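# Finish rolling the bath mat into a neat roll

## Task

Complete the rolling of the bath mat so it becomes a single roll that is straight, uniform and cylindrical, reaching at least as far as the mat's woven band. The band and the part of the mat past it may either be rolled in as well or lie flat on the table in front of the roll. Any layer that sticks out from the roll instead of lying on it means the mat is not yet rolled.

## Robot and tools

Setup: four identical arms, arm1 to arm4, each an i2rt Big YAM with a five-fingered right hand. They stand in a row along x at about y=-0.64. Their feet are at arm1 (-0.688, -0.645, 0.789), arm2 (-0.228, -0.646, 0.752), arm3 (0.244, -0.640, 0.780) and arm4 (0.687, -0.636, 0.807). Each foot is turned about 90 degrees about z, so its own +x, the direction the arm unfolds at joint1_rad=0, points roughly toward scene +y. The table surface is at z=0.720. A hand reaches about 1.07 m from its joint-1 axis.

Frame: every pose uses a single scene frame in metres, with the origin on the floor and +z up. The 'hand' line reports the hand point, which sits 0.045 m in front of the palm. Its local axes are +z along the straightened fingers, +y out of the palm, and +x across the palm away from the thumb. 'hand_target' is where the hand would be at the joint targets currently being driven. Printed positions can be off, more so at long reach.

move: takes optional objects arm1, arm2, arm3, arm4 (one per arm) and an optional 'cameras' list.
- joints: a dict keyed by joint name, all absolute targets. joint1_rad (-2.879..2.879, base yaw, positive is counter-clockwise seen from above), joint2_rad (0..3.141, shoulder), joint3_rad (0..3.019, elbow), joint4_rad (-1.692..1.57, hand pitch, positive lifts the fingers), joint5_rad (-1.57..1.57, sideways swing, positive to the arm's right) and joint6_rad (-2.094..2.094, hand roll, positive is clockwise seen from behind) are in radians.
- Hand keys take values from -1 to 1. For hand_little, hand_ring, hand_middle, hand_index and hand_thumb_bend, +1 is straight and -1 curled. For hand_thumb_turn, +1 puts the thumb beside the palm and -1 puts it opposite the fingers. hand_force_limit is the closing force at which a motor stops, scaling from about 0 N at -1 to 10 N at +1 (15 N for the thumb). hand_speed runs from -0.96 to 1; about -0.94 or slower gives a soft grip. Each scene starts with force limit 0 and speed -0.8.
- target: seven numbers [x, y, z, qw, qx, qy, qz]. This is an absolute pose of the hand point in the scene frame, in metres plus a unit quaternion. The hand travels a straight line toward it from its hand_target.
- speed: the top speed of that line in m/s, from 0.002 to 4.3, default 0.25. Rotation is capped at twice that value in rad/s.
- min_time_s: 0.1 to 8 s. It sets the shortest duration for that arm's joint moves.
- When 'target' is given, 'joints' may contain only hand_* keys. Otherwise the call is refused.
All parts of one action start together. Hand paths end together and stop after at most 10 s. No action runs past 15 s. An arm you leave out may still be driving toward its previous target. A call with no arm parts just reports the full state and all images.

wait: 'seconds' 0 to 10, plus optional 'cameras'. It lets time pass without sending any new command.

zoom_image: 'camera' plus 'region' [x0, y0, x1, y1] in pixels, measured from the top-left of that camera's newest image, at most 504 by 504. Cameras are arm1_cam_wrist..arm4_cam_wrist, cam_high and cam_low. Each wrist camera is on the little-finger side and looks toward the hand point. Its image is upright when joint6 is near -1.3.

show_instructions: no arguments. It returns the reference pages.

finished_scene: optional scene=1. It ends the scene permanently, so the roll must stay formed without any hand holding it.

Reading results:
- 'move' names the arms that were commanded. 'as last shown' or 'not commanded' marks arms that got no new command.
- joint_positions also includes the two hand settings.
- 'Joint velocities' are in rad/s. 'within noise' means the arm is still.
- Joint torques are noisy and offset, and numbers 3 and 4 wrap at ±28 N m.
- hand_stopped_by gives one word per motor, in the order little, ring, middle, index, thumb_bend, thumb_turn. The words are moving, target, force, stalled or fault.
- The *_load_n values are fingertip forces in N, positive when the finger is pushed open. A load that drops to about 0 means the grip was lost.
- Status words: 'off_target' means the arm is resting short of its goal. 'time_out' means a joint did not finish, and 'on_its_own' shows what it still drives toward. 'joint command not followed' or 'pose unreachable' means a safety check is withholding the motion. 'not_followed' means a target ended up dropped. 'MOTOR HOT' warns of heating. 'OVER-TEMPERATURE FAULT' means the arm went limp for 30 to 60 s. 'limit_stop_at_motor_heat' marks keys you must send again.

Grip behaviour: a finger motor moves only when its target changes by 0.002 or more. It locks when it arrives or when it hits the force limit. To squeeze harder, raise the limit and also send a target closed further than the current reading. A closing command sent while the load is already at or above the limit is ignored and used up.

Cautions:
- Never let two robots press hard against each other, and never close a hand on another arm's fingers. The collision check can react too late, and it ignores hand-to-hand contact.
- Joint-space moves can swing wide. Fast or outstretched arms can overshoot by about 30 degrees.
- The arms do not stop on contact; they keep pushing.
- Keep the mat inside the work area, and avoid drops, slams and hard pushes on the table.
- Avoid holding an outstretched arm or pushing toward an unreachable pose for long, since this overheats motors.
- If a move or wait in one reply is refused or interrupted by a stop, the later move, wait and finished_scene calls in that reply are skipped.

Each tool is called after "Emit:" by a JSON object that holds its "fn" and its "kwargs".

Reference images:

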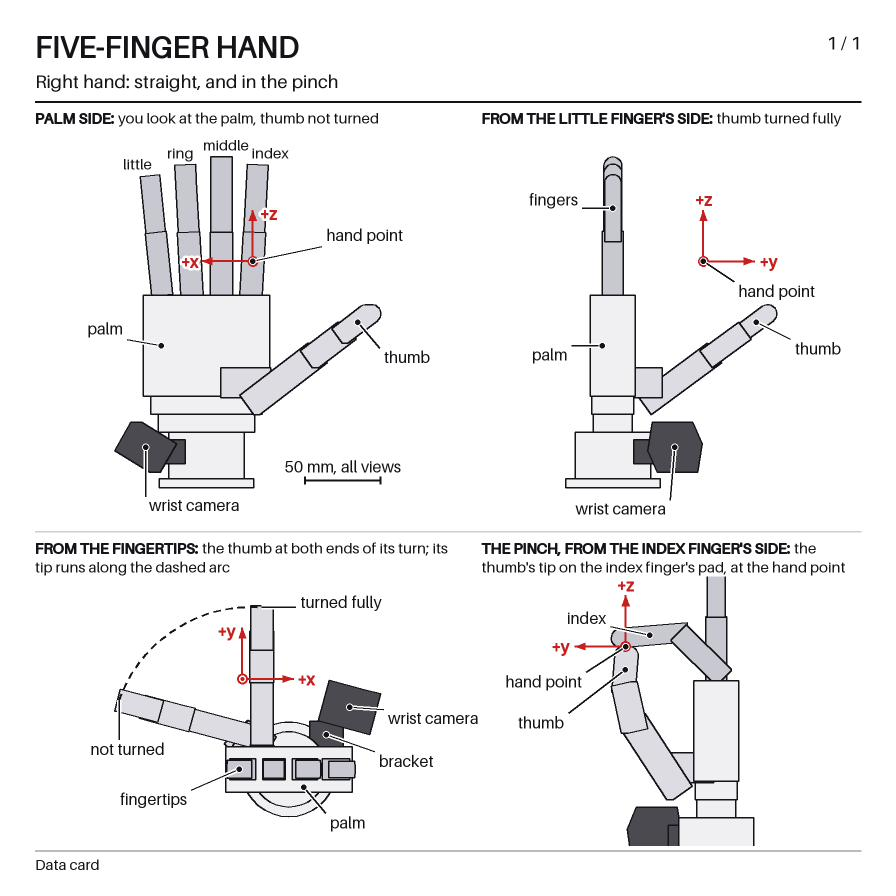

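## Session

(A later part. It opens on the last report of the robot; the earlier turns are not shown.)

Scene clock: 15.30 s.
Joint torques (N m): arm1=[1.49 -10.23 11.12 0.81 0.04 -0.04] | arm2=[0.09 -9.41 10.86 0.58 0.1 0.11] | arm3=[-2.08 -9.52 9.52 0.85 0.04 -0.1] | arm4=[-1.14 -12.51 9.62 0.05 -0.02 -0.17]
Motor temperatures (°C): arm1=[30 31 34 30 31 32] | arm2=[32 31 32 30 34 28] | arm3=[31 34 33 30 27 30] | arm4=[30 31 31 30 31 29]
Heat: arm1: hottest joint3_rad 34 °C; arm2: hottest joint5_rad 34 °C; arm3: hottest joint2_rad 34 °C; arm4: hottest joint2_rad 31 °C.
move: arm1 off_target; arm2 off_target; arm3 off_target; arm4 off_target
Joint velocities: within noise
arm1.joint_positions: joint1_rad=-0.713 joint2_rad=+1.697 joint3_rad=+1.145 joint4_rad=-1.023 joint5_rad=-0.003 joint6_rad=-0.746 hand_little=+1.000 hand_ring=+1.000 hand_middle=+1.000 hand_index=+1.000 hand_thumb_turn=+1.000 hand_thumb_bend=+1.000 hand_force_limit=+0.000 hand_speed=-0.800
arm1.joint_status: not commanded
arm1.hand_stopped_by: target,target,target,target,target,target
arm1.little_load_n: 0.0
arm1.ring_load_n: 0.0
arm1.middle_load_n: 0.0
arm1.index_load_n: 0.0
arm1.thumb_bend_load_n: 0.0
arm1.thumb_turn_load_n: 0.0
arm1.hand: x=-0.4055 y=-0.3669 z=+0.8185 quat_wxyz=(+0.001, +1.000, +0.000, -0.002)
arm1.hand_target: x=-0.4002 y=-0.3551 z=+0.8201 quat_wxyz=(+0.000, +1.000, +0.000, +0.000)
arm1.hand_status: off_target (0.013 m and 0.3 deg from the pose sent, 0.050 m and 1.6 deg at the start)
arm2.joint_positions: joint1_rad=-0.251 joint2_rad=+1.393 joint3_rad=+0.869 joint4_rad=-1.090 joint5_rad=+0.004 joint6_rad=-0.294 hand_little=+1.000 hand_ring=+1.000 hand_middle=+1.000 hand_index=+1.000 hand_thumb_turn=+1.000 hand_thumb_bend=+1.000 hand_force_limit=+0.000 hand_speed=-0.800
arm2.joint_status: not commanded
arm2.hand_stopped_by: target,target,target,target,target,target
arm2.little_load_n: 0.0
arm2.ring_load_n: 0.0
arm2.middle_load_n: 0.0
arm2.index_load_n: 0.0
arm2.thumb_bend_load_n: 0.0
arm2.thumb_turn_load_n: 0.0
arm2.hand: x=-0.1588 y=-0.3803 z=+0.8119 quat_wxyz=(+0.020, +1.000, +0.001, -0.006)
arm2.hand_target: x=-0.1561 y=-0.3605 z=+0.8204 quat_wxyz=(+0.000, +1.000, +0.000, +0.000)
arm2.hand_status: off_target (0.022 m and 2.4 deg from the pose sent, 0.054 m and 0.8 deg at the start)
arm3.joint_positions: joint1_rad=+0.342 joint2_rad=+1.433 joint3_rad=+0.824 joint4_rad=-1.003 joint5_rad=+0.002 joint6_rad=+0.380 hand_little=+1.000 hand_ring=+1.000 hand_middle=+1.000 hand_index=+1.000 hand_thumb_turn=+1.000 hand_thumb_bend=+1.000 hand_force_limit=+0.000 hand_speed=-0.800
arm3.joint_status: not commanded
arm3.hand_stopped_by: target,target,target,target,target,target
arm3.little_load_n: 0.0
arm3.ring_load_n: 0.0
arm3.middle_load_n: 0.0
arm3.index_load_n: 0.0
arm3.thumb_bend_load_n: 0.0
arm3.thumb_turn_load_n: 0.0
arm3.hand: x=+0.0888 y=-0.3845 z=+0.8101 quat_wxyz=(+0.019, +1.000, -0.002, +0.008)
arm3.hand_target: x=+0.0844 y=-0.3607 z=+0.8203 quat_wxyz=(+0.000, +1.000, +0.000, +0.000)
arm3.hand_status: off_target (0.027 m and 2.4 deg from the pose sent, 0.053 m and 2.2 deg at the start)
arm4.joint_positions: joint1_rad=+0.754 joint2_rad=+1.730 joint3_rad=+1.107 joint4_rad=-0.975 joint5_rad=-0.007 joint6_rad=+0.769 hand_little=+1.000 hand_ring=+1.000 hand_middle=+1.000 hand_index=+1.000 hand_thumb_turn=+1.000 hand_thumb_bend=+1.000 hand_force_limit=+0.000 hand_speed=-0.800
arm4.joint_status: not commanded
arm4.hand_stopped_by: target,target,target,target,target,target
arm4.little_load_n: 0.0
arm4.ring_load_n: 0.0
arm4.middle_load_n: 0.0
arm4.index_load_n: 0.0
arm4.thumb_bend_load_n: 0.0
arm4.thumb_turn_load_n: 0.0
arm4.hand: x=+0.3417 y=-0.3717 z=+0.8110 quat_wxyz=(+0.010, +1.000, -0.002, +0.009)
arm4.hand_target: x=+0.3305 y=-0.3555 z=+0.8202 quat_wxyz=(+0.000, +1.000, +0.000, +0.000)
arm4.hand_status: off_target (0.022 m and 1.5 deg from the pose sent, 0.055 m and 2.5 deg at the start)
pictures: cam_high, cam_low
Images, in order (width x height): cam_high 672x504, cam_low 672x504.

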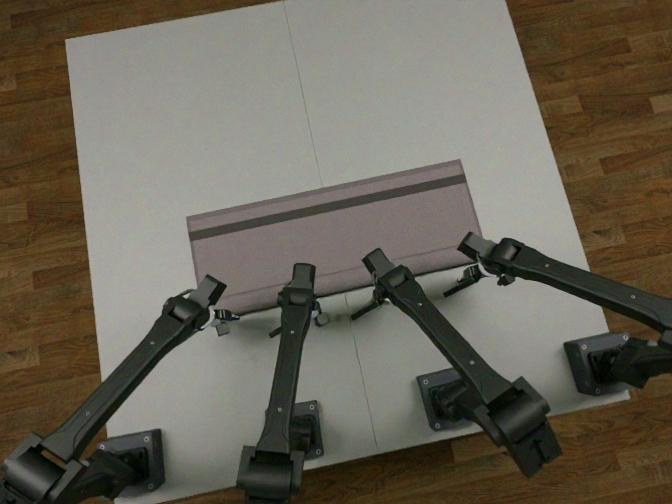

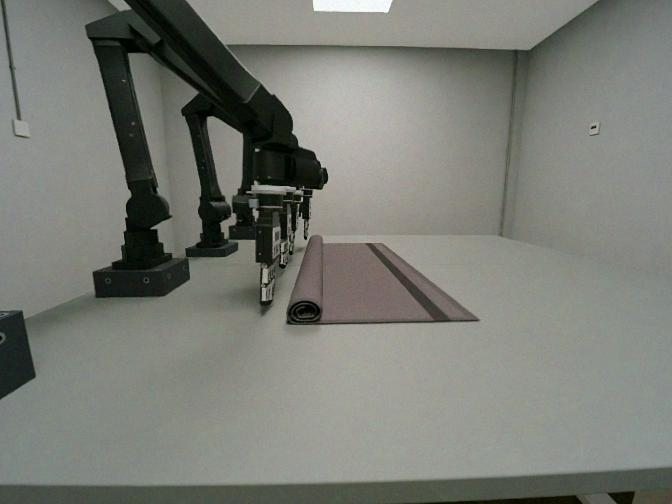

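Emit:
{"fn": "move", "kwargs": {"arm1": {"target": [-0.395, -0.325, 0.812, 0, 1, 0, 0], "speed": 0.06}, "arm2": {"target": [-0.156, -0.318, 0.82, 0, 1, 0, 0], "speed": 0.06}, "arm3": {"target": [0.084, -0.316, 0.82, 0, 1, 0, 0], "speed": 0.06}, "arm4": {"target": [0.32, -0.325, 0.82, 0, 1, 0, 0], "speed": 0.06}, "cameras": ["cam_low", "cam_high"]}}

Emit:
{"fn": "zoom_image", "kwargs": {"camera": "cam_low", "region": [180, 180, 400, 345]}}

Scene clock: 18.23 s.
Joint torques (N m): arm1=[2.43 -10.87 11.4 0.76 -0.01 0] | arm2=[-0.56 -10.46 10.84 0.1 0.06 0.06] | arm3=[-2.14 -11.4 9.69 0.43 0.04 -0.07] | arm4=[-0.73 -13.45 9.72 0.1 -0.03 -0.18]
Motor temperatures (°C): arm1=[30 31 35 30 31 32] | arm2=[32 31 32 30 34 28] | arm3=[31 34 34 30 27 30] | arm4=[30 31 31 30 31 29]
Heat: arm1: hottest joint3_rad 35 °C; arm2: hottest joint5_rad 34 °C; arm3: hottest joint2_rad 34 °C; arm4: hottest joint2_rad 31 °C.
move: arm1 off_target; arm2 off_target; arm3 off_target; arm4 off_target
Joint velocities: within noise
arm1.joint_positions: joint1_rad=-0.681 joint2_rad=+1.762 joint3_rad=+1.215 joint4_rad=-1.033 joint5_rad=-0.003 joint6_rad=-0.714 hand_little=+1.000 hand_ring=+1.000 hand_middle=+1.000 hand_index=+1.000 hand_thumb_turn=+1.000 hand_thumb_bend=+1.000 hand_force_limit=+0.000 hand_speed=-0.800
arm1.joint_status: not commanded
arm1.hand_stopped_by: target,target,target,target,target,target
arm1.little_load_n: 0.0
arm1.ring_load_n: 0.0
arm1.middle_load_n: -1.0
arm1.index_load_n: 0.0
arm1.thumb_bend_load_n: 0.0
arm1.thumb_turn_load_n: 0.0
arm1.hand: x=-0.4012 y=-0.3396 z=+0.8119 quat_wxyz=(+0.003, +1.000, +0.000, -0.004)
arm1.hand_target: x=-0.3953 y=-0.3252 z=+0.8121 quat_wxyz=(+0.000, +1.000, +0.000, +0.000)
arm1.hand_status: off_target (0.016 m and 0.6 deg from the pose sent, 0.044 m and 0.3 deg at the start)
arm2.joint_positions: joint1_rad=-0.222 joint2_rad=+1.496 joint3_rad=+0.978 joint4_rad=-1.090 joint5_rad=+0.004 joint6_rad=-0.265 hand_little=+1.000 hand_ring=+1.000 hand_middle=+1.000 hand_index=+1.000 hand_thumb_turn=+1.000 hand_thumb_bend=+1.000 hand_force_limit=+0.000 hand_speed=-0.800
arm2.joint_status: not commanded
arm2.hand_stopped_by: target,target,target,target,target,target
arm2.little_load_n: 0.0
arm2.ring_load_n: 0.0
arm2.middle_load_n: 0.0
arm2.index_load_n: 0.0
arm2.thumb_bend_load_n: 0.0
arm2.thumb_turn_load_n: 0.0
arm2.hand: x=-0.1574 y=-0.3370 z=+0.8116 quat_wxyz=(+0.017, +1.000, +0.001, -0.004)
arm2.hand_target: x=-0.1561 y=-0.3186 z=+0.8202 quat_wxyz=(+0.000, +1.000, +0.000, +0.000)
arm2.hand_status: off_target (0.021 m and 2.0 deg from the pose sent, 0.063 m and 2.4 deg at the start)
arm3.joint_positions: joint1_rad=+0.304 joint2_rad=+1.534 joint3_rad=+0.937 joint4_rad=-1.003 joint5_rad=+0.002 joint6_rad=+0.340 hand_little=+1.000 hand_ring=+1.000 hand_middle=+1.000 hand_index=+1.000 hand_thumb_turn=+1.000 hand_thumb_bend=+1.000 hand_force_limit=+0.000 hand_speed=-0.800
arm3.joint_status: not commanded
arm3.hand_stopped_by: target,target,target,target,target,target
arm3.little_load_n: 0.0
arm3.ring_load_n: -0.5
arm3.middle_load_n: 0.0
arm3.index_load_n: -0.5
arm3.thumb_bend_load_n: 0.0
arm3.thumb_turn_load_n: 0.0
arm3.hand: x=+0.0863 y=-0.3383 z=+0.8097 quat_wxyz=(+0.014, +1.000, -0.001, +0.005)
arm3.hand_target: x=+0.0843 y=-0.3166 z=+0.8201 quat_wxyz=(+0.000, +1.000, +0.000, +0.000)
arm3.hand_status: off_target (0.025 m and 1.7 deg from the pose sent, 0.069 m and 2.4 deg at the start)
arm4.joint_positions: joint1_rad=+0.728 joint2_rad=+1.791 joint3_rad=+1.200 joint4_rad=-1.003 joint5_rad=-0.007 joint6_rad=+0.743 hand_little=+1.000 hand_ring=+1.000 hand_middle=+1.000 hand_index=+1.000 hand_thumb_turn=+1.000 hand_thumb_bend=+1.000 hand_force_limit=+0.000 hand_speed=-0.800
arm4.joint_status: not commanded
arm4.hand_stopped_by: target,target,target,target,target,target
arm4.little_load_n: 0.0
arm4.ring_load_n: 0.0
arm4.middle_load_n: 0.0
arm4.index_load_n: 0.0
arm4.thumb_bend_load_n: 0.0
arm4.thumb_turn_load_n: 0.0
arm4.hand: x=+0.3299 y=-0.3415 z=+0.8127 quat_wxyz=(+0.009, +1.000, -0.001, +0.007)
arm4.hand_target: x=+0.3203 y=-0.3253 z=+0.8203 quat_wxyz=(+0.000, +1.000, +0.000, +0.000)
arm4.hand_status: off_target (0.021 m and 1.3 deg from the pose sent, 0.052 m and 1.5 deg at the start)
pictures: cam_high, cam_low
Images, in order (width x height): cam_high 672x504, cam_low 672x504.

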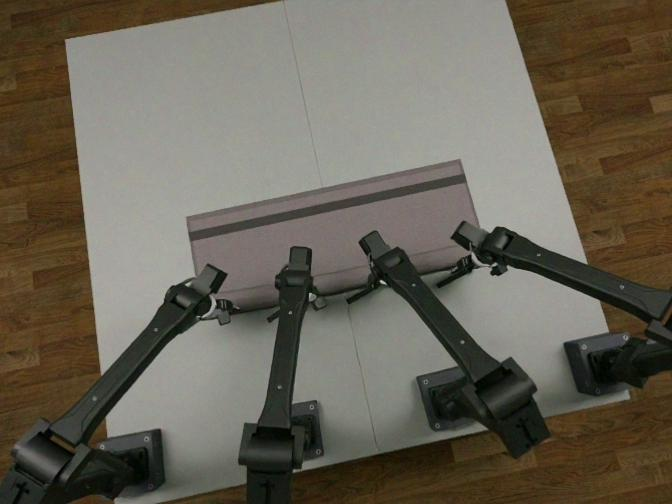

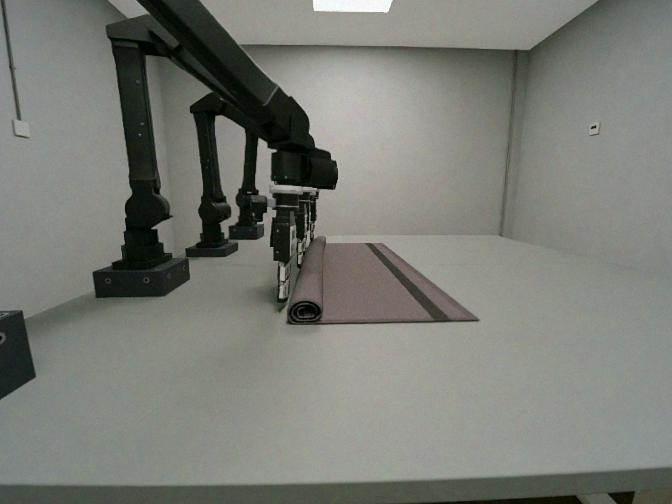

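Scaled by 2.291 from the camera's image (finer frame: 960x720).

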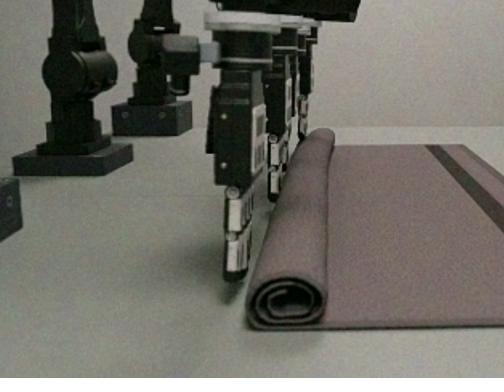

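Emit:
{"fn": "move", "kwargs": {"arm1": {"target": [-0.395, -0.305, 0.812, 0, 1, 0, 0], "speed": 0.05}, "arm2": {"target": [-0.156, -0.298, 0.82, 0, 1, 0, 0], "speed": 0.05}, "arm3": {"target": [0.084, -0.296, 0.82, 0, 1, 0, 0], "speed": 0.05}, "arm4": {"target": [0.32, -0.303, 0.82, 0, 1, 0, 0], "speed": 0.05}, "cameras": ["cam_low", "cam_high"]}}

Emit:
{"fn": "zoom_image", "kwargs": {"camera": "cam_low", "region": [180, 180, 400, 345]}}

Emit:
{"fn": "zoom_image", "kwargs": {"camera": "cam_high", "region": [170, 140, 510, 340]}}

Scene clock: 19.97 s.
Joint torques (N m): arm1=[1.96 -10.99 11.49 0.59 0.07 0.01] | arm2=[0.15 -9.82 10.85 -0.02 0.02 0.06] | arm3=[-2.08 -11.81 9.88 0.57 0.04 -0.08] | arm4=[-1.03 -13.92 9.81 0.02 -0.01 -0.19]
Motor temperatures (°C): arm1=[30 31 35 30 31 32] | arm2=[32 31 33 30 34 28] | arm3=[31 34 34 30 27 30] | arm4=[30 31 31 30 31 29]
Heat: arm1: hottest joint3_rad 35 °C; arm2: hottest joint5_rad 34 °C; arm3: hottest joint2_rad 34 °C; arm4: hottest joint2_rad 31 °C.
move: arm1 off_target; arm2 off_target; arm3 off_target; arm4 off_target
Joint velocities: within noise
arm1.joint_positions: joint1_rad=-0.656 joint2_rad=+1.794 joint3_rad=+1.267 joint4_rad=-1.049 joint5_rad=-0.003 joint6_rad=-0.689 hand_little=+1.000 hand_ring=+1.000 hand_middle=+1.000 hand_index=+1.000 hand_thumb_turn=+1.000 hand_thumb_bend=+1.000 hand_force_limit=+0.000 hand_speed=-0.800
arm1.joint_status: not commanded
arm1.hand_stopped_by: target,target,target,target,target,target
arm1.little_load_n: 0.0
arm1.ring_load_n: 0.0
arm1.middle_load_n: -1.0
arm1.index_load_n: 0.0
arm1.thumb_bend_load_n: 0.0
arm1.thumb_turn_load_n: 0.0
arm1.hand: x=-0.4002 y=-0.3191 z=+0.8135 quat_wxyz=(+0.002, +1.000, -0.001, -0.003)
arm1.hand_target: x=-0.3952 y=-0.3053 z=+0.8122 quat_wxyz=(+0.000, +1.000, +0.000, +0.000)
arm1.hand_status: off_target (0.015 m and 0.4 deg from the pose sent, 0.035 m and 0.6 deg at the start)
arm2.joint_positions: joint1_rad=-0.209 joint2_rad=+1.541 joint3_rad=+1.032 joint4_rad=-1.092 joint5_rad=+0.004 joint6_rad=-0.253 hand_little=+1.000 hand_ring=+1.000 hand_middle=+1.000 hand_index=+1.000 hand_thumb_turn=+1.000 hand_thumb_bend=+1.000 hand_force_limit=+0.000 hand_speed=-0.800
arm2.joint_status: not commanded
arm2.hand_stopped_by: target,target,target,target,target,target
arm2.little_load_n: 0.0
arm2.ring_load_n: 0.0
arm2.middle_load_n: -0.5
arm2.index_load_n: 0.0
arm2.thumb_bend_load_n: 0.0
arm2.thumb_turn_load_n: 0.0
arm2.hand: x=-0.1567 y=-0.3156 z=+0.8119 quat_wxyz=(+0.014, +1.000, +0.001, -0.003)
arm2.hand_target: x=-0.1561 y=-0.2985 z=+0.8202 quat_wxyz=(+0.000, +1.000, +0.000, +0.000)
arm2.hand_status: off_target (0.019 m and 1.6 deg from the pose sent, 0.040 m and 2.0 deg at the start)
arm3.joint_positions: joint1_rad=+0.289 joint2_rad=+1.575 joint3_rad=+0.990 joint4_rad=-1.017 joint5_rad=+0.002 joint6_rad=+0.325 hand_little=+1.000 hand_ring=+1.000 hand_middle=+1.000 hand_index=+1.000 hand_thumb_turn=+1.000 hand_thumb_bend=+1.000 hand_force_limit=+0.000 hand_speed=-0.800
arm3.joint_status: not commanded
arm3.hand_stopped_by: target,target,target,target,target,target
arm3.little_load_n: 0.0
arm3.ring_load_n: 0.0
arm3.middle_load_n: -1.0
arm3.index_load_n: 0.0
arm3.thumb_bend_load_n: 0.0
arm3.thumb_turn_load_n: 0.0
arm3.hand: x=+0.0861 y=-0.3198 z=+0.8108 quat_wxyz=(+0.015, +1.000, -0.001, +0.006)
arm3.hand_target: x=+0.0844 y=-0.2967 z=+0.8203 quat_wxyz=(-0.001, +1.000, +0.000, +0.000)
arm3.hand_status: off_target (0.026 m and 1.8 deg from the pose sent, 0.044 m and 1.7 deg at the start)
arm4.joint_positions: joint1_rad=+0.700 joint2_rad=+1.828 joint3_rad=+1.254 joint4_rad=-1.023 joint5_rad=-0.006 joint6_rad=+0.714 hand_little=+1.000 hand_ring=+1.000 hand_middle=+1.000 hand_index=+1.000 hand_thumb_turn=+1.000 hand_thumb_bend=+1.000 hand_force_limit=+0.000 hand_speed=-0.800
arm4.joint_status: not commanded
arm4.hand_stopped_by: target,target,target,target,target,target
arm4.little_load_n: 0.0
arm4.ring_load_n: 0.0
arm4.middle_load_n: 0.0
arm4.index_load_n: 0.0
arm4.thumb_bend_load_n: 0.0
arm4.thumb_turn_load_n: 0.0
arm4.hand: x=+0.3298 y=-0.3207 z=+0.8124 quat_wxyz=(+0.010, +1.000, -0.001, +0.008)
arm4.hand_target: x=+0.3204 y=-0.3034 z=+0.8202 quat_wxyz=(-0.001, +1.000, +0.000, +0.000)
arm4.hand_status: off_target (0.022 m and 1.4 deg from the pose sent, 0.041 m and 1.3 deg at the start)
pictures: cam_high, cam_low
Images, in order (width x height): cam_high 672x504, cam_low 672x504.

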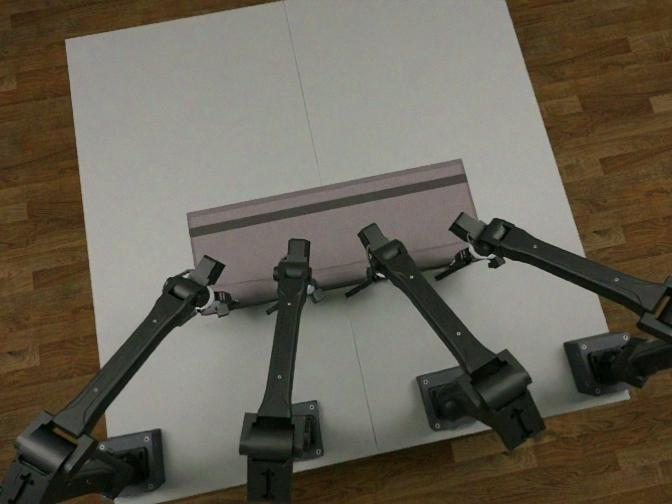

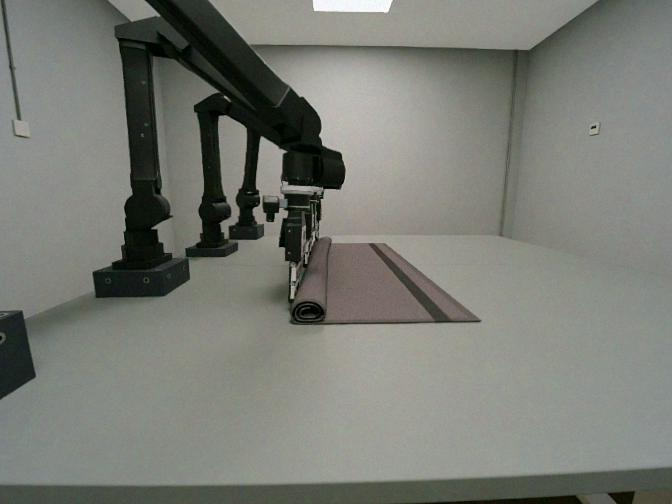

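Scaled by 2.291 from the camera's image (finer frame: 960x720).

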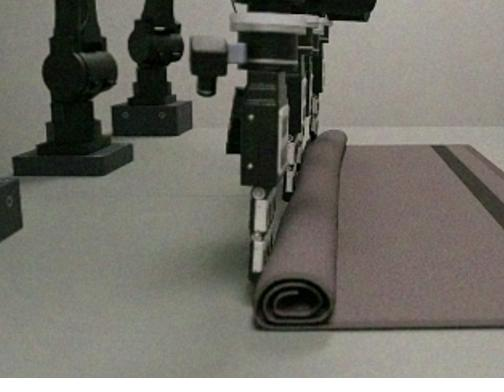

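Scaled by 1.482 from the camera's image (finer frame: 960x720).

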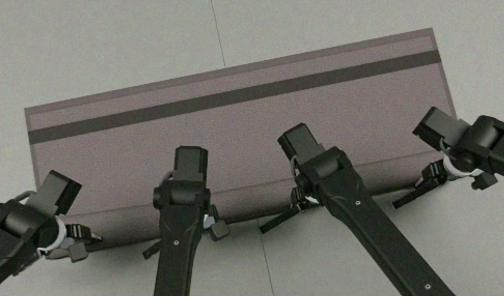

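Emit:
{"fn": "move", "kwargs": {"arm1": {"target": [-0.395, -0.283, 0.816, 0, 1, 0, 0], "speed": 0.05}, "arm2": {"target": [-0.156, -0.275, 0.82, 0, 1, 0, 0], "speed": 0.05}, "arm3": {"target": [0.084, -0.270, 0.82, 0, 1, 0, 0], "speed": 0.05}, "arm4": {"target": [0.32, -0.276, 0.82, 0, 1, 0, 0], "speed": 0.05}, "cameras": ["cam_low", "cam_high"]}}

Emit:
{"fn": "zoom_image", "kwargs": {"camera": "cam_low", "region": [180, 180, 400, 345]}}

Emit:
{"fn": "zoom_image", "kwargs": {"camera": "cam_high", "region": [170, 140, 510, 340]}}

Scene clock: 21.97 s.
Joint torques (N m): arm1=[1.9 -12.16 11.56 0.61 -0.02 0.07] | arm2=[-0.09 -11.87 11.11 -0.09 0.02 0] | arm3=[-2.14 -12.75 10 0.65 0.04 -0.06] | arm4=[-1.61 -15.5 10.11 0.08 -0.04 -0.12]
Motor temperatures (°C): arm1=[30 31 35 30 31 32] | arm2=[32 32 33 30 34 28] | arm3=[31 34 35 30 27 30] | arm4=[30 32 32 30 31 29]
Heat: arm1: hottest joint3_rad 35 °C; arm2: hottest joint5_rad 34 °C; arm3: hottest joint3_rad 35 °C; arm4: hottest joint2_rad 32 °C.
move: arm1 off_target; arm2 off_target; arm3 off_target; arm4 off_target
Joint velocities: within noise
arm1.joint_positions: joint1_rad=-0.629 joint2_rad=+1.830 joint3_rad=+1.331 joint4_rad=-1.074 joint5_rad=-0.003 joint6_rad=-0.662 hand_little=+1.000 hand_ring=+1.000 hand_middle=+1.000 hand_index=+1.000 hand_thumb_turn=+1.000 hand_thumb_bend=+1.000 hand_force_limit=+0.000 hand_speed=-0.800
arm1.joint_status: not commanded
arm1.hand_stopped_by: target,target,target,target,target,target
arm1.little_load_n: 0.0
arm1.ring_load_n: 0.0
arm1.middle_load_n: -0.5
arm1.index_load_n: 0.0
arm1.thumb_bend_load_n: 0.0
arm1.thumb_turn_load_n: 0.0
arm1.hand: x=-0.3987 y=-0.2959 z=+0.8171 quat_wxyz=(+0.000, +1.000, -0.001, -0.002)
arm1.hand_target: x=-0.3953 y=-0.2832 z=+0.8160 quat_wxyz=(+0.000, +1.000, +0.000, +0.000)
arm1.hand_status: off_target (0.013 m and 0.2 deg from the pose sent, 0.037 m and 0.4 deg at the start)
arm2.joint_positions: joint1_rad=-0.197 joint2_rad=+1.594 joint3_rad=+1.096 joint4_rad=-1.106 joint5_rad=+0.004 joint6_rad=-0.242 hand_little=+1.000 hand_ring=+1.000 hand_middle=+1.000 hand_index=+1.000 hand_thumb_turn=+1.000 hand_thumb_bend=+1.000 hand_force_limit=+0.000 hand_speed=-0.800
arm2.joint_status: not commanded
arm2.hand_stopped_by: target,target,target,target,target,target
arm2.little_load_n: 0.0
arm2.ring_load_n: 0.0
arm2.middle_load_n: -1.0
arm2.index_load_n: 0.0
arm2.thumb_bend_load_n: -0.5
arm2.thumb_turn_load_n: 0.0
arm2.hand: x=-0.1565 y=-0.2935 z=+0.8124 quat_wxyz=(+0.015, +1.000, +0.002, -0.003)
arm2.hand_target: x=-0.1561 y=-0.2754 z=+0.8202 quat_wxyz=(+0.000, +1.000, +0.000, +0.000)
arm2.hand_status: off_target (0.020 m and 1.7 deg from the pose sent, 0.041 m and 1.6 deg at the start)
arm3.joint_positions: joint1_rad=+0.271 joint2_rad=+1.633 joint3_rad=+1.062 joint4_rad=-1.034 joint5_rad=+0.002 joint6_rad=+0.306 hand_little=+1.000 hand_ring=+1.000 hand_middle=+1.000 hand_index=+1.000 hand_thumb_turn=+1.000 hand_thumb_bend=+1.000 hand_force_limit=+0.000 hand_speed=-0.800
arm3.joint_status: not commanded
arm3.hand_stopped_by: target,target,target,target,target,target
arm3.little_load_n: 0.0
arm3.ring_load_n: 0.0
arm3.middle_load_n: -1.0
arm3.index_load_n: -0.5
arm3.thumb_bend_load_n: 0.0
arm3.thumb_turn_load_n: 0.0
arm3.hand: x=+0.0858 y=-0.2947 z=+0.8111 quat_wxyz=(+0.016, +1.000, +0.000, +0.006)
arm3.hand_target: x=+0.0845 y=-0.2707 z=+0.8203 quat_wxyz=(-0.001, +1.000, +0.000, +0.000)
arm3.hand_status: off_target (0.026 m and 1.9 deg from the pose sent, 0.051 m and 1.8 deg at the start)
arm4.joint_positions: joint1_rad=+0.667 joint2_rad=+1.874 joint3_rad=+1.324 joint4_rad=-1.048 joint5_rad=-0.006 joint6_rad=+0.681 hand_little=+1.000 hand_ring=+1.000 hand_middle=+1.000 hand_index=+1.000 hand_thumb_turn=+1.000 hand_thumb_bend=+1.000 hand_force_limit=+0.000 hand_speed=-0.800
arm4.joint_status: not commanded
arm4.hand_stopped_by: target,target,target,target,target,target
arm4.little_load_n: -0.5
arm4.ring_load_n: 0.0
arm4.middle_load_n: 0.0
arm4.index_load_n: 0.0
arm4.thumb_bend_load_n: 0.0
arm4.thumb_turn_load_n: 0.0
arm4.hand: x=+0.3295 y=-0.2940 z=+0.8126 quat_wxyz=(+0.010, +1.000, -0.001, +0.008)
arm4.hand_target: x=+0.3205 y=-0.2764 z=+0.8202 quat_wxyz=(+0.000, +1.000, +0.000, +0.000)
arm4.hand_status: off_target (0.022 m and 1.5 deg from the pose sent, 0.046 m and 1.4 deg at the start)
pictures: cam_high, cam_low
Images, in order (width x height): cam_high 672x504, cam_low 672x504.

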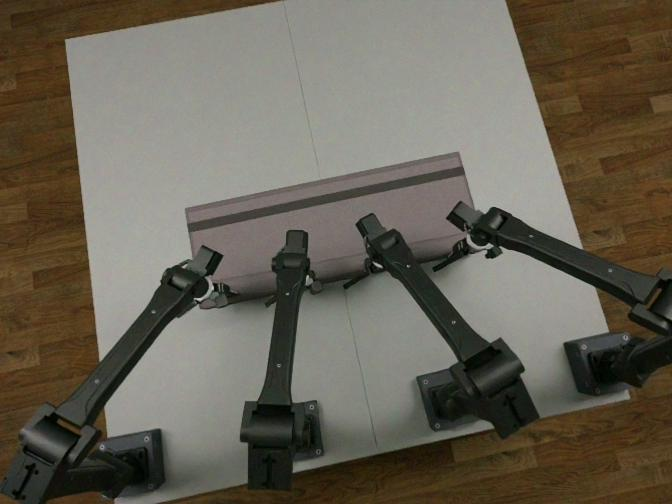

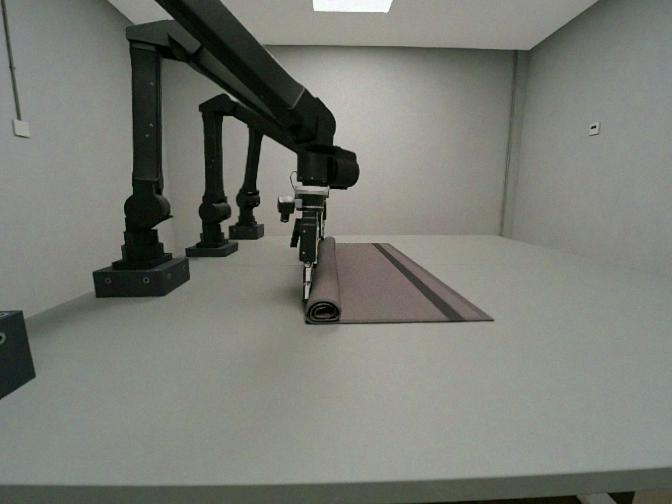

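Scaled by 2.291 from the camera's image (finer frame: 960x720).

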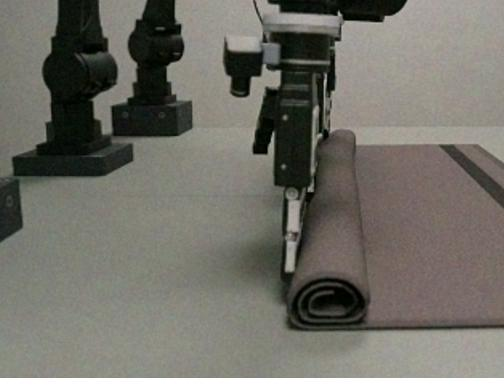

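Scaled by 1.482 from the camera's image (finer frame: 960x720).

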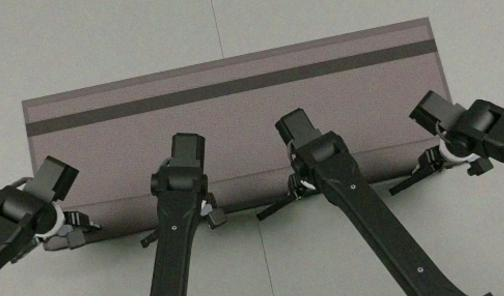

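Emit:
{"fn": "move", "kwargs": {"arm1": {"target": [-0.40, -0.34, 0.85, 0, 1, 0, 0], "speed": 0.15}, "arm2": {"target": [-0.156, -0.34, 0.85, 0, 1, 0, 0], "speed": 0.15}, "arm3": {"target": [0.084, -0.34, 0.85, 0, 1, 0, 0], "speed": 0.15}, "arm4": {"target": [0.325, -0.34, 0.85, 0, 1, 0, 0], "speed": 0.15}}}

Emit:
{"fn": "move", "kwargs": {"arm1": {"target": [-0.41, -0.30, 0.95, 0.643, -0.766, 0, 0], "speed": 0.3}, "arm2": {"target": [-0.156, -0.30, 0.95, 0.643, -0.766, 0, 0], "speed": 0.3}, "arm3": {"target": [0.084, -0.30, 0.95, 0.643, -0.766, 0, 0], "speed": 0.3}, "arm4": {"target": [0.33, -0.30, 0.95, 0.643, -0.766, 0, 0], "speed": 0.3}, "cameras": ["all"]}}

Scene clock: 27.87 s.
Joint torques (N m): arm1=[1.14 -12.51 7.65 0.58 0.07 -0.19] | arm2=[-0.85 -12.1 7.64 -0.18 0.09 -0.1] | arm3=[0.21 -13.92 6 0.39 0.04 0.23] | arm4=[-0.38 -15.21 5.63 -0.06 -0.03 0.01]
Motor temperatures (°C): arm1=[30 31 36 30 31 32] | arm2=[32 32 33 30 34 28] | arm3=[31 34 36 30 27 30] | arm4=[30 32 32 30 31 29]
Heat: arm1: hottest joint3_rad 36 °C; arm2: hottest joint5_rad 34 °C; arm3: hottest joint3_rad 36 °C; arm4: hottest joint2_rad 32 °C.
move: arm1 done; arm2 done; arm3 done; arm4 done
Joint velocities: within noise
arm1.joint_positions: joint1_rad=-0.676 joint2_rad=+1.704 joint3_rad=+1.266 joint4_rad=-1.110 joint5_rad=-0.003 joint6_rad=-0.708 hand_little=+1.000 hand_ring=+1.000 hand_middle=+1.000 hand_index=+1.000 hand_thumb_turn=+1.000 hand_thumb_bend=+1.000 hand_force_limit=+0.000 hand_speed=-0.800
arm1.joint_status: not commanded
arm1.hand_stopped_by: target,target,target,target,target,target
arm1.little_load_n: 0.0
arm1.ring_load_n: 0.0
arm1.middle_load_n: 0.0
arm1.index_load_n: 0.0
arm1.thumb_bend_load_n: 0.0
arm1.thumb_turn_load_n: 0.0
arm1.hand: x=-0.3981 y=-0.3323 z=+0.8541 quat_wxyz=(-0.009, +1.000, -0.001, +0.007)
arm1.hand_target: x=-0.4000 y=-0.3399 z=+0.8501 quat_wxyz=(+0.000, +1.000, +0.000, +0.000)
arm1.hand_status: done (0.009 m and 1.3 deg from the pose sent, 0.055 m and 0.2 deg at the start)
arm2.joint_positions: joint1_rad=-0.221 joint2_rad=+1.425 joint3_rad=+1.012 joint4_rad=-1.162 joint5_rad=+0.004 joint6_rad=-0.259 hand_little=+1.000 hand_ring=+1.000 hand_middle=+1.000 hand_index=+1.000 hand_thumb_turn=+1.000 hand_thumb_bend=+1.000 hand_force_limit=+0.000 hand_speed=-0.800
arm2.joint_status: not commanded
arm2.hand_stopped_by: target,target,target,target,target,target
arm2.little_load_n: 0.0
arm2.ring_load_n: 0.0
arm2.middle_load_n: 0.0
arm2.index_load_n: 0.0
arm2.thumb_bend_load_n: -0.5
arm2.thumb_turn_load_n: 0.0
arm2.hand: x=-0.1580 y=-0.3370 z=+0.8469 quat_wxyz=(+0.001, +1.000, -0.002, +0.000)
arm2.hand_target: x=-0.1560 y=-0.3400 z=+0.8499 quat_wxyz=(+0.000, +1.000, +0.000, +0.000)
arm2.hand_status: done (0.005 m and 0.2 deg from the pose sent, 0.060 m and 1.7 deg at the start)
arm3.joint_positions: joint1_rad=+0.298 joint2_rad=+1.471 joint3_rad=+0.978 joint4_rad=-1.079 joint5_rad=+0.001 joint6_rad=+0.330 hand_little=+1.000 hand_ring=+1.000 hand_middle=+1.000 hand_index=+1.000 hand_thumb_turn=+1.000 hand_thumb_bend=+1.000 hand_force_limit=+0.000 hand_speed=-0.800
arm3.joint_status: not commanded
arm3.hand_stopped_by: target,target,target,target,target,target
arm3.little_load_n: 0.0
arm3.ring_load_n: 0.0
arm3.middle_load_n: 0.0
arm3.index_load_n: 0.0
arm3.thumb_bend_load_n: 0.0
arm3.thumb_turn_load_n: 0.0
arm3.hand: x=+0.0874 y=-0.3340 z=+0.8447 quat_wxyz=(+0.001, +1.000, +0.001, +0.000)
arm3.hand_target: x=+0.0842 y=-0.3400 z=+0.8497 quat_wxyz=(+0.000, +1.000, +0.000, +0.000)
arm3.hand_status: done (0.009 m and 0.2 deg from the pose sent, 0.060 m and 1.9 deg at the start)
arm4.joint_positions: joint1_rad=+0.732 joint2_rad=+1.750 joint3_rad=+1.249 joint4_rad=-1.063 joint5_rad=-0.006 joint6_rad=+0.737 hand_little=+1.000 hand_ring=+1.000 hand_middle=+1.000 hand_index=+1.000 hand_thumb_turn=+1.000 hand_thumb_bend=+1.000 hand_force_limit=+0.000 hand_speed=-0.800
arm4.joint_status: not commanded
arm4.hand_stopped_by: target,target,target,target,target,target
arm4.little_load_n: 0.0
arm4.ring_load_n: 0.0
arm4.middle_load_n: 0.0
arm4.index_load_n: 0.0
arm4.thumb_bend_load_n: 0.0
arm4.thumb_turn_load_n: 0.0
arm4.hand: x=+0.3214 y=-0.3350 z=+0.8471 quat_wxyz=(-0.003, +1.000, +0.004, -0.003)
arm4.hand_target: x=+0.3250 y=-0.3400 z=+0.8499 quat_wxyz=(+0.000, +1.000, +0.000, +0.000)
arm4.hand_status: done (0.007 m and 0.6 deg from the pose sent, 0.059 m and 1.5 deg at the start)
pictures: none

Scene clock: 31.53 s.
Joint torques (N m): arm1=[0.97 -5.25 8.05 2.3 -0.38 -0.01] | arm2=[-1.14 -0.79 9.46 1.92 -0.19 0.03] | arm3=[0.32 -2.08 7.75 3.51 0.17 -0.08] | arm4=[-0.09 -7.65 5.86 2.85 0.15 -0.15]
Motor temperatures (°C): arm1=[30 31 36 30 31 32] | arm2=[32 32 34 30 34 28] | arm3=[31 34 36 30 27 30] | arm4=[30 32 32 30 31 29]
Heat: arm1: hottest joint3_rad 36 °C; arm2: hottest joint3_rad 34 °C; arm3: hottest joint3_rad 36 °C; arm4: hottest joint2_rad 32 °C.
move: arm1 done; arm2 done; arm3 done; arm4 done
Joint velocities: within noise
arm1.joint_positions: joint1_rad=-1.035 joint2_rad=+1.264 joint3_rad=+0.633 joint4_rad=+0.285 joint5_rad=-1.053 joint6_rad=-0.322 hand_little=+1.000 hand_ring=+1.000 hand_middle=+1.000 hand_index=+1.000 hand_thumb_turn=+1.000 hand_thumb_bend=+1.000 hand_force_limit=+0.000 hand_speed=-0.800
arm1.joint_status: not commanded
arm1.hand_stopped_by: target,target,target,target,target,target
arm1.little_load_n: 0.0
arm1.ring_load_n: 0.0
arm1.middle_load_n: -0.5
arm1.index_load_n: 0.0
arm1.thumb_bend_load_n: 0.0
arm1.thumb_turn_load_n: -0.5
arm1.hand: x=-0.4118 y=-0.2960 z=+0.9578 quat_wxyz=(-0.645, +0.764, +0.011, +0.003)
arm1.hand_target: x=-0.4101 y=-0.3000 z=+0.9501 quat_wxyz=(-0.643, +0.766, +0.000, +0.000)
arm1.hand_status: done (0.009 m and 1.3 deg from the pose sent, 0.102 m and 79.0 deg at the start)
arm2.joint_positions: joint1_rad=-0.498 joint2_rad=+0.622 joint3_rad=+0.357 joint4_rad=+0.042 joint5_rad=-0.535 joint6_rad=-0.120 hand_little=+1.000 hand_ring=+1.000 hand_middle=+1.000 hand_index=+1.000 hand_thumb_turn=+1.000 hand_thumb_bend=+1.000 hand_force_limit=+0.000 hand_speed=-0.800
arm2.joint_status: not commanded
arm2.hand_stopped_by: target,target,target,target,target,target
arm2.little_load_n: 0.0
arm2.ring_load_n: 0.0
arm2.middle_load_n: 0.0
arm2.index_load_n: -0.5
arm2.thumb_bend_load_n: 0.0
arm2.thumb_turn_load_n: 0.0
arm2.hand: x=-0.1586 y=-0.3010 z=+0.9468 quat_wxyz=(-0.638, +0.770, +0.003, -0.002)
arm2.hand_target: x=-0.1560 y=-0.3001 z=+0.9499 quat_wxyz=(-0.643, +0.766, +0.000, +0.000)
arm2.hand_status: done (0.004 m and 0.9 deg from the pose sent, 0.110 m and 80.1 deg at the start)
arm3.joint_positions: joint1_rad=+0.635 joint2_rad=+0.722 joint3_rad=+0.317 joint4_rad=+0.160 joint5_rad=+0.671 joint6_rad=+0.155 hand_little=+1.000 hand_ring=+1.000 hand_middle=+1.000 hand_index=+1.000 hand_thumb_turn=+1.000 hand_thumb_bend=+1.000 hand_force_limit=+0.000 hand_speed=-0.800
arm3.joint_status: not commanded
arm3.hand_stopped_by: target,target,target,target,target,target
arm3.little_load_n: 0.0
arm3.ring_load_n: 0.0
arm3.middle_load_n: 0.0
arm3.index_load_n: 0.0
arm3.thumb_bend_load_n: 0.0
arm3.thumb_turn_load_n: -0.5
arm3.hand: x=+0.0888 y=-0.2993 z=+0.9467 quat_wxyz=(-0.636, +0.772, -0.006, +0.005)
arm3.hand_target: x=+0.0841 y=-0.3000 z=+0.9501 quat_wxyz=(-0.643, +0.766, +0.000, +0.000)
arm3.hand_status: done (0.006 m and 1.4 deg from the pose sent, 0.111 m and 80.1 deg at the start)
arm4.joint_positions: joint1_rad=+1.105 joint2_rad=+1.339 joint3_rad=+0.644 joint4_rad=+0.299 joint5_rad=+1.093 joint6_rad=+0.367 hand_little=+1.000 hand_ring=+1.000 hand_middle=+1.000 hand_index=+1.000 hand_thumb_turn=+1.000 hand_thumb_bend=+1.000 hand_force_limit=+0.000 hand_speed=-0.800
arm4.joint_status: not commanded
arm4.hand_stopped_by: target,target,target,target,target,target
arm4.little_load_n: 0.0
arm4.ring_load_n: 0.0
arm4.middle_load_n: 0.0
arm4.index_load_n: 0.0
arm4.thumb_bend_load_n: 0.0
arm4.thumb_turn_load_n: 0.0
arm4.hand: x=+0.3302 y=-0.2970 z=+0.9559 quat_wxyz=(-0.643, +0.766, -0.006, +0.000)
arm4.hand_target: x=+0.3300 y=-0.3000 z=+0.9501 quat_wxyz=(-0.643, +0.766, +0.000, +0.000)
arm4.hand_status: done (0.007 m and 0.7 deg from the pose sent, 0.109 m and 79.7 deg at the start)
pictures: arm1_cam_wrist, arm2_cam_wrist, arm3_cam_wrist, arm4_cam_wrist, cam_high, cam_low
Images, in order (width x height): arm1_cam_wrist 672x504, arm2_cam_wrist 672x504, arm3_cam_wrist 672x504, arm4_cam_wrist 672x504, cam_high 672x504, cam_low 672x504.

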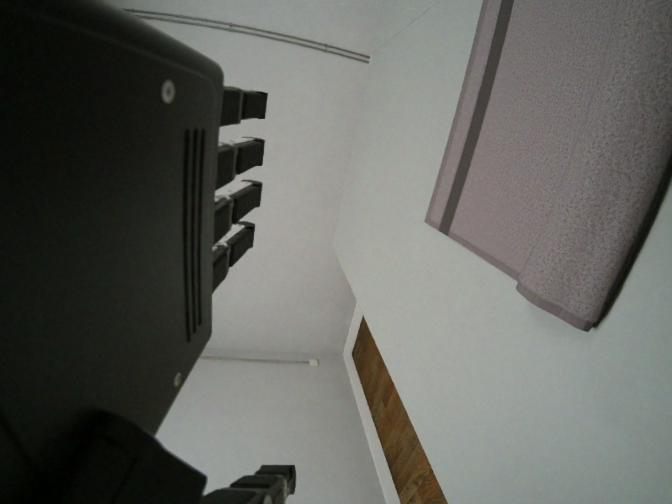

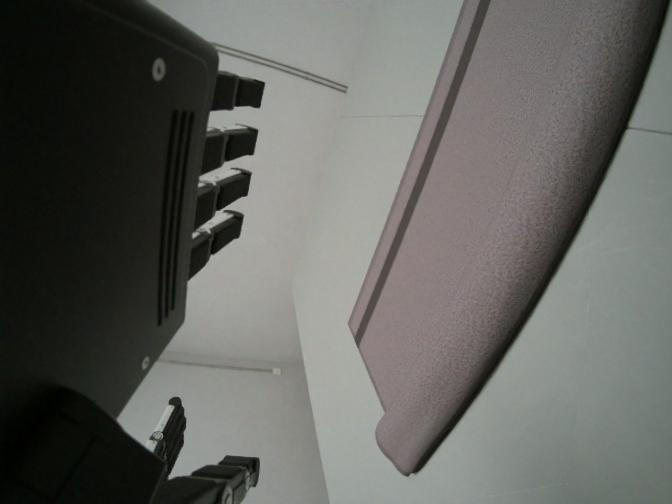

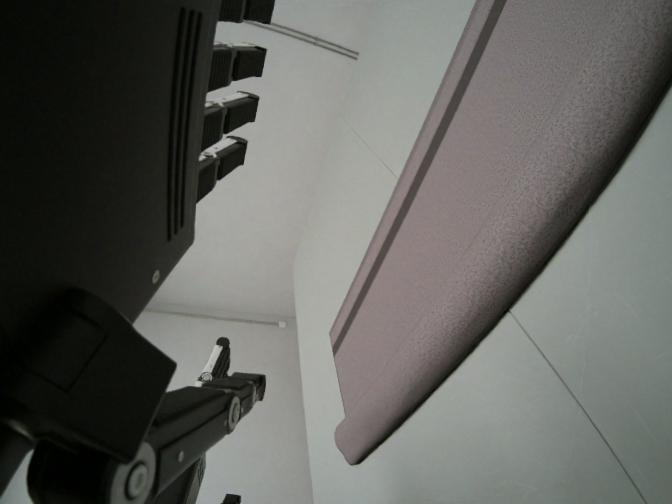

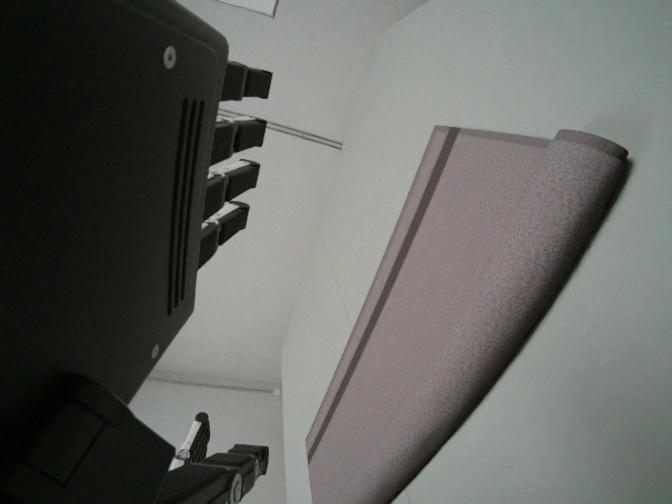

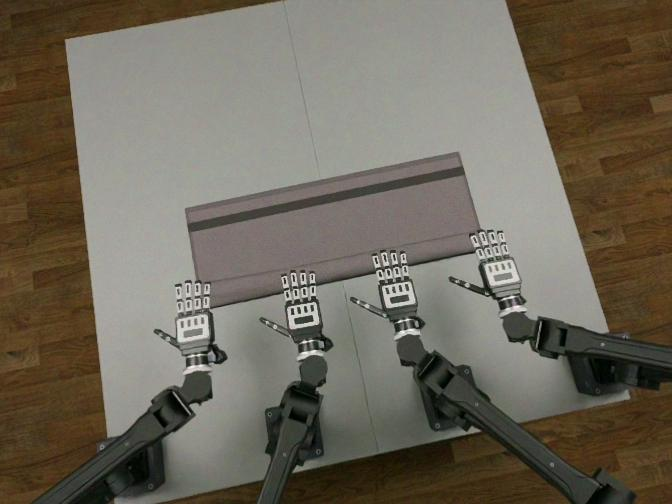

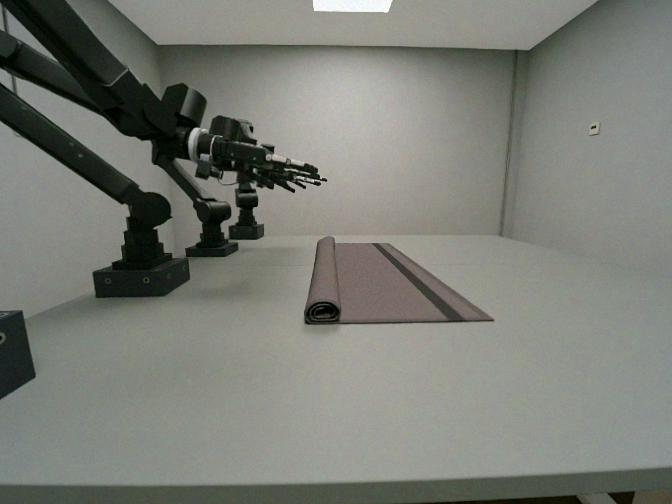

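Emit:
{"fn": "zoom_image", "kwargs": {"camera": "cam_high", "region": [140, 140, 540, 400]}}

Emit:
{"fn": "zoom_image", "kwargs": {"camera": "cam_low", "region": [200, 200, 420, 365]}}

Emit:
{"fn": "zoom_image", "kwargs": {"camera": "arm4_cam_wrist", "region": [280, 100, 672, 504]}}

Scaled by 1.260 from the camera's image (finer frame: 960x720).

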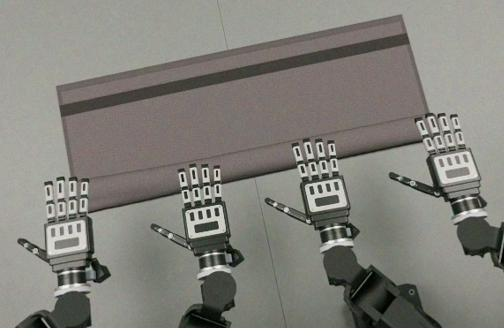

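Scaled by 2.291 from the camera's image (finer frame: 960x720).

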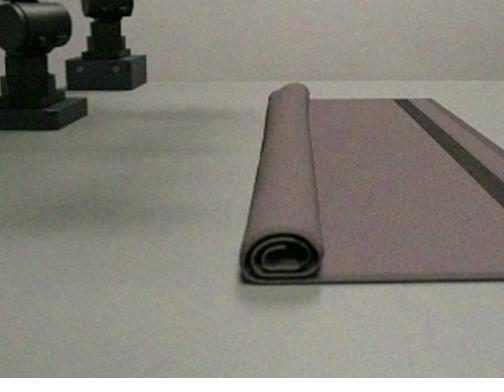

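Scaled by 1.248 from the camera's image (finer frame: 960x720).

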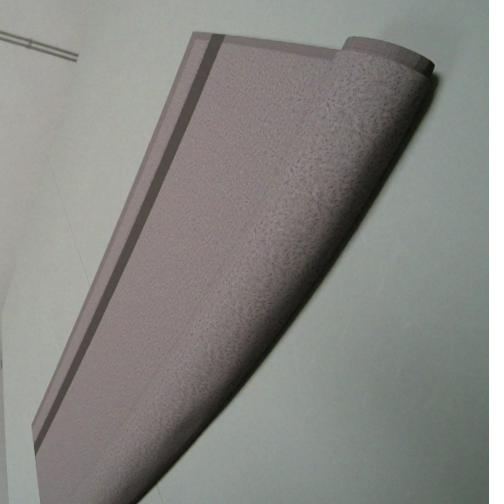

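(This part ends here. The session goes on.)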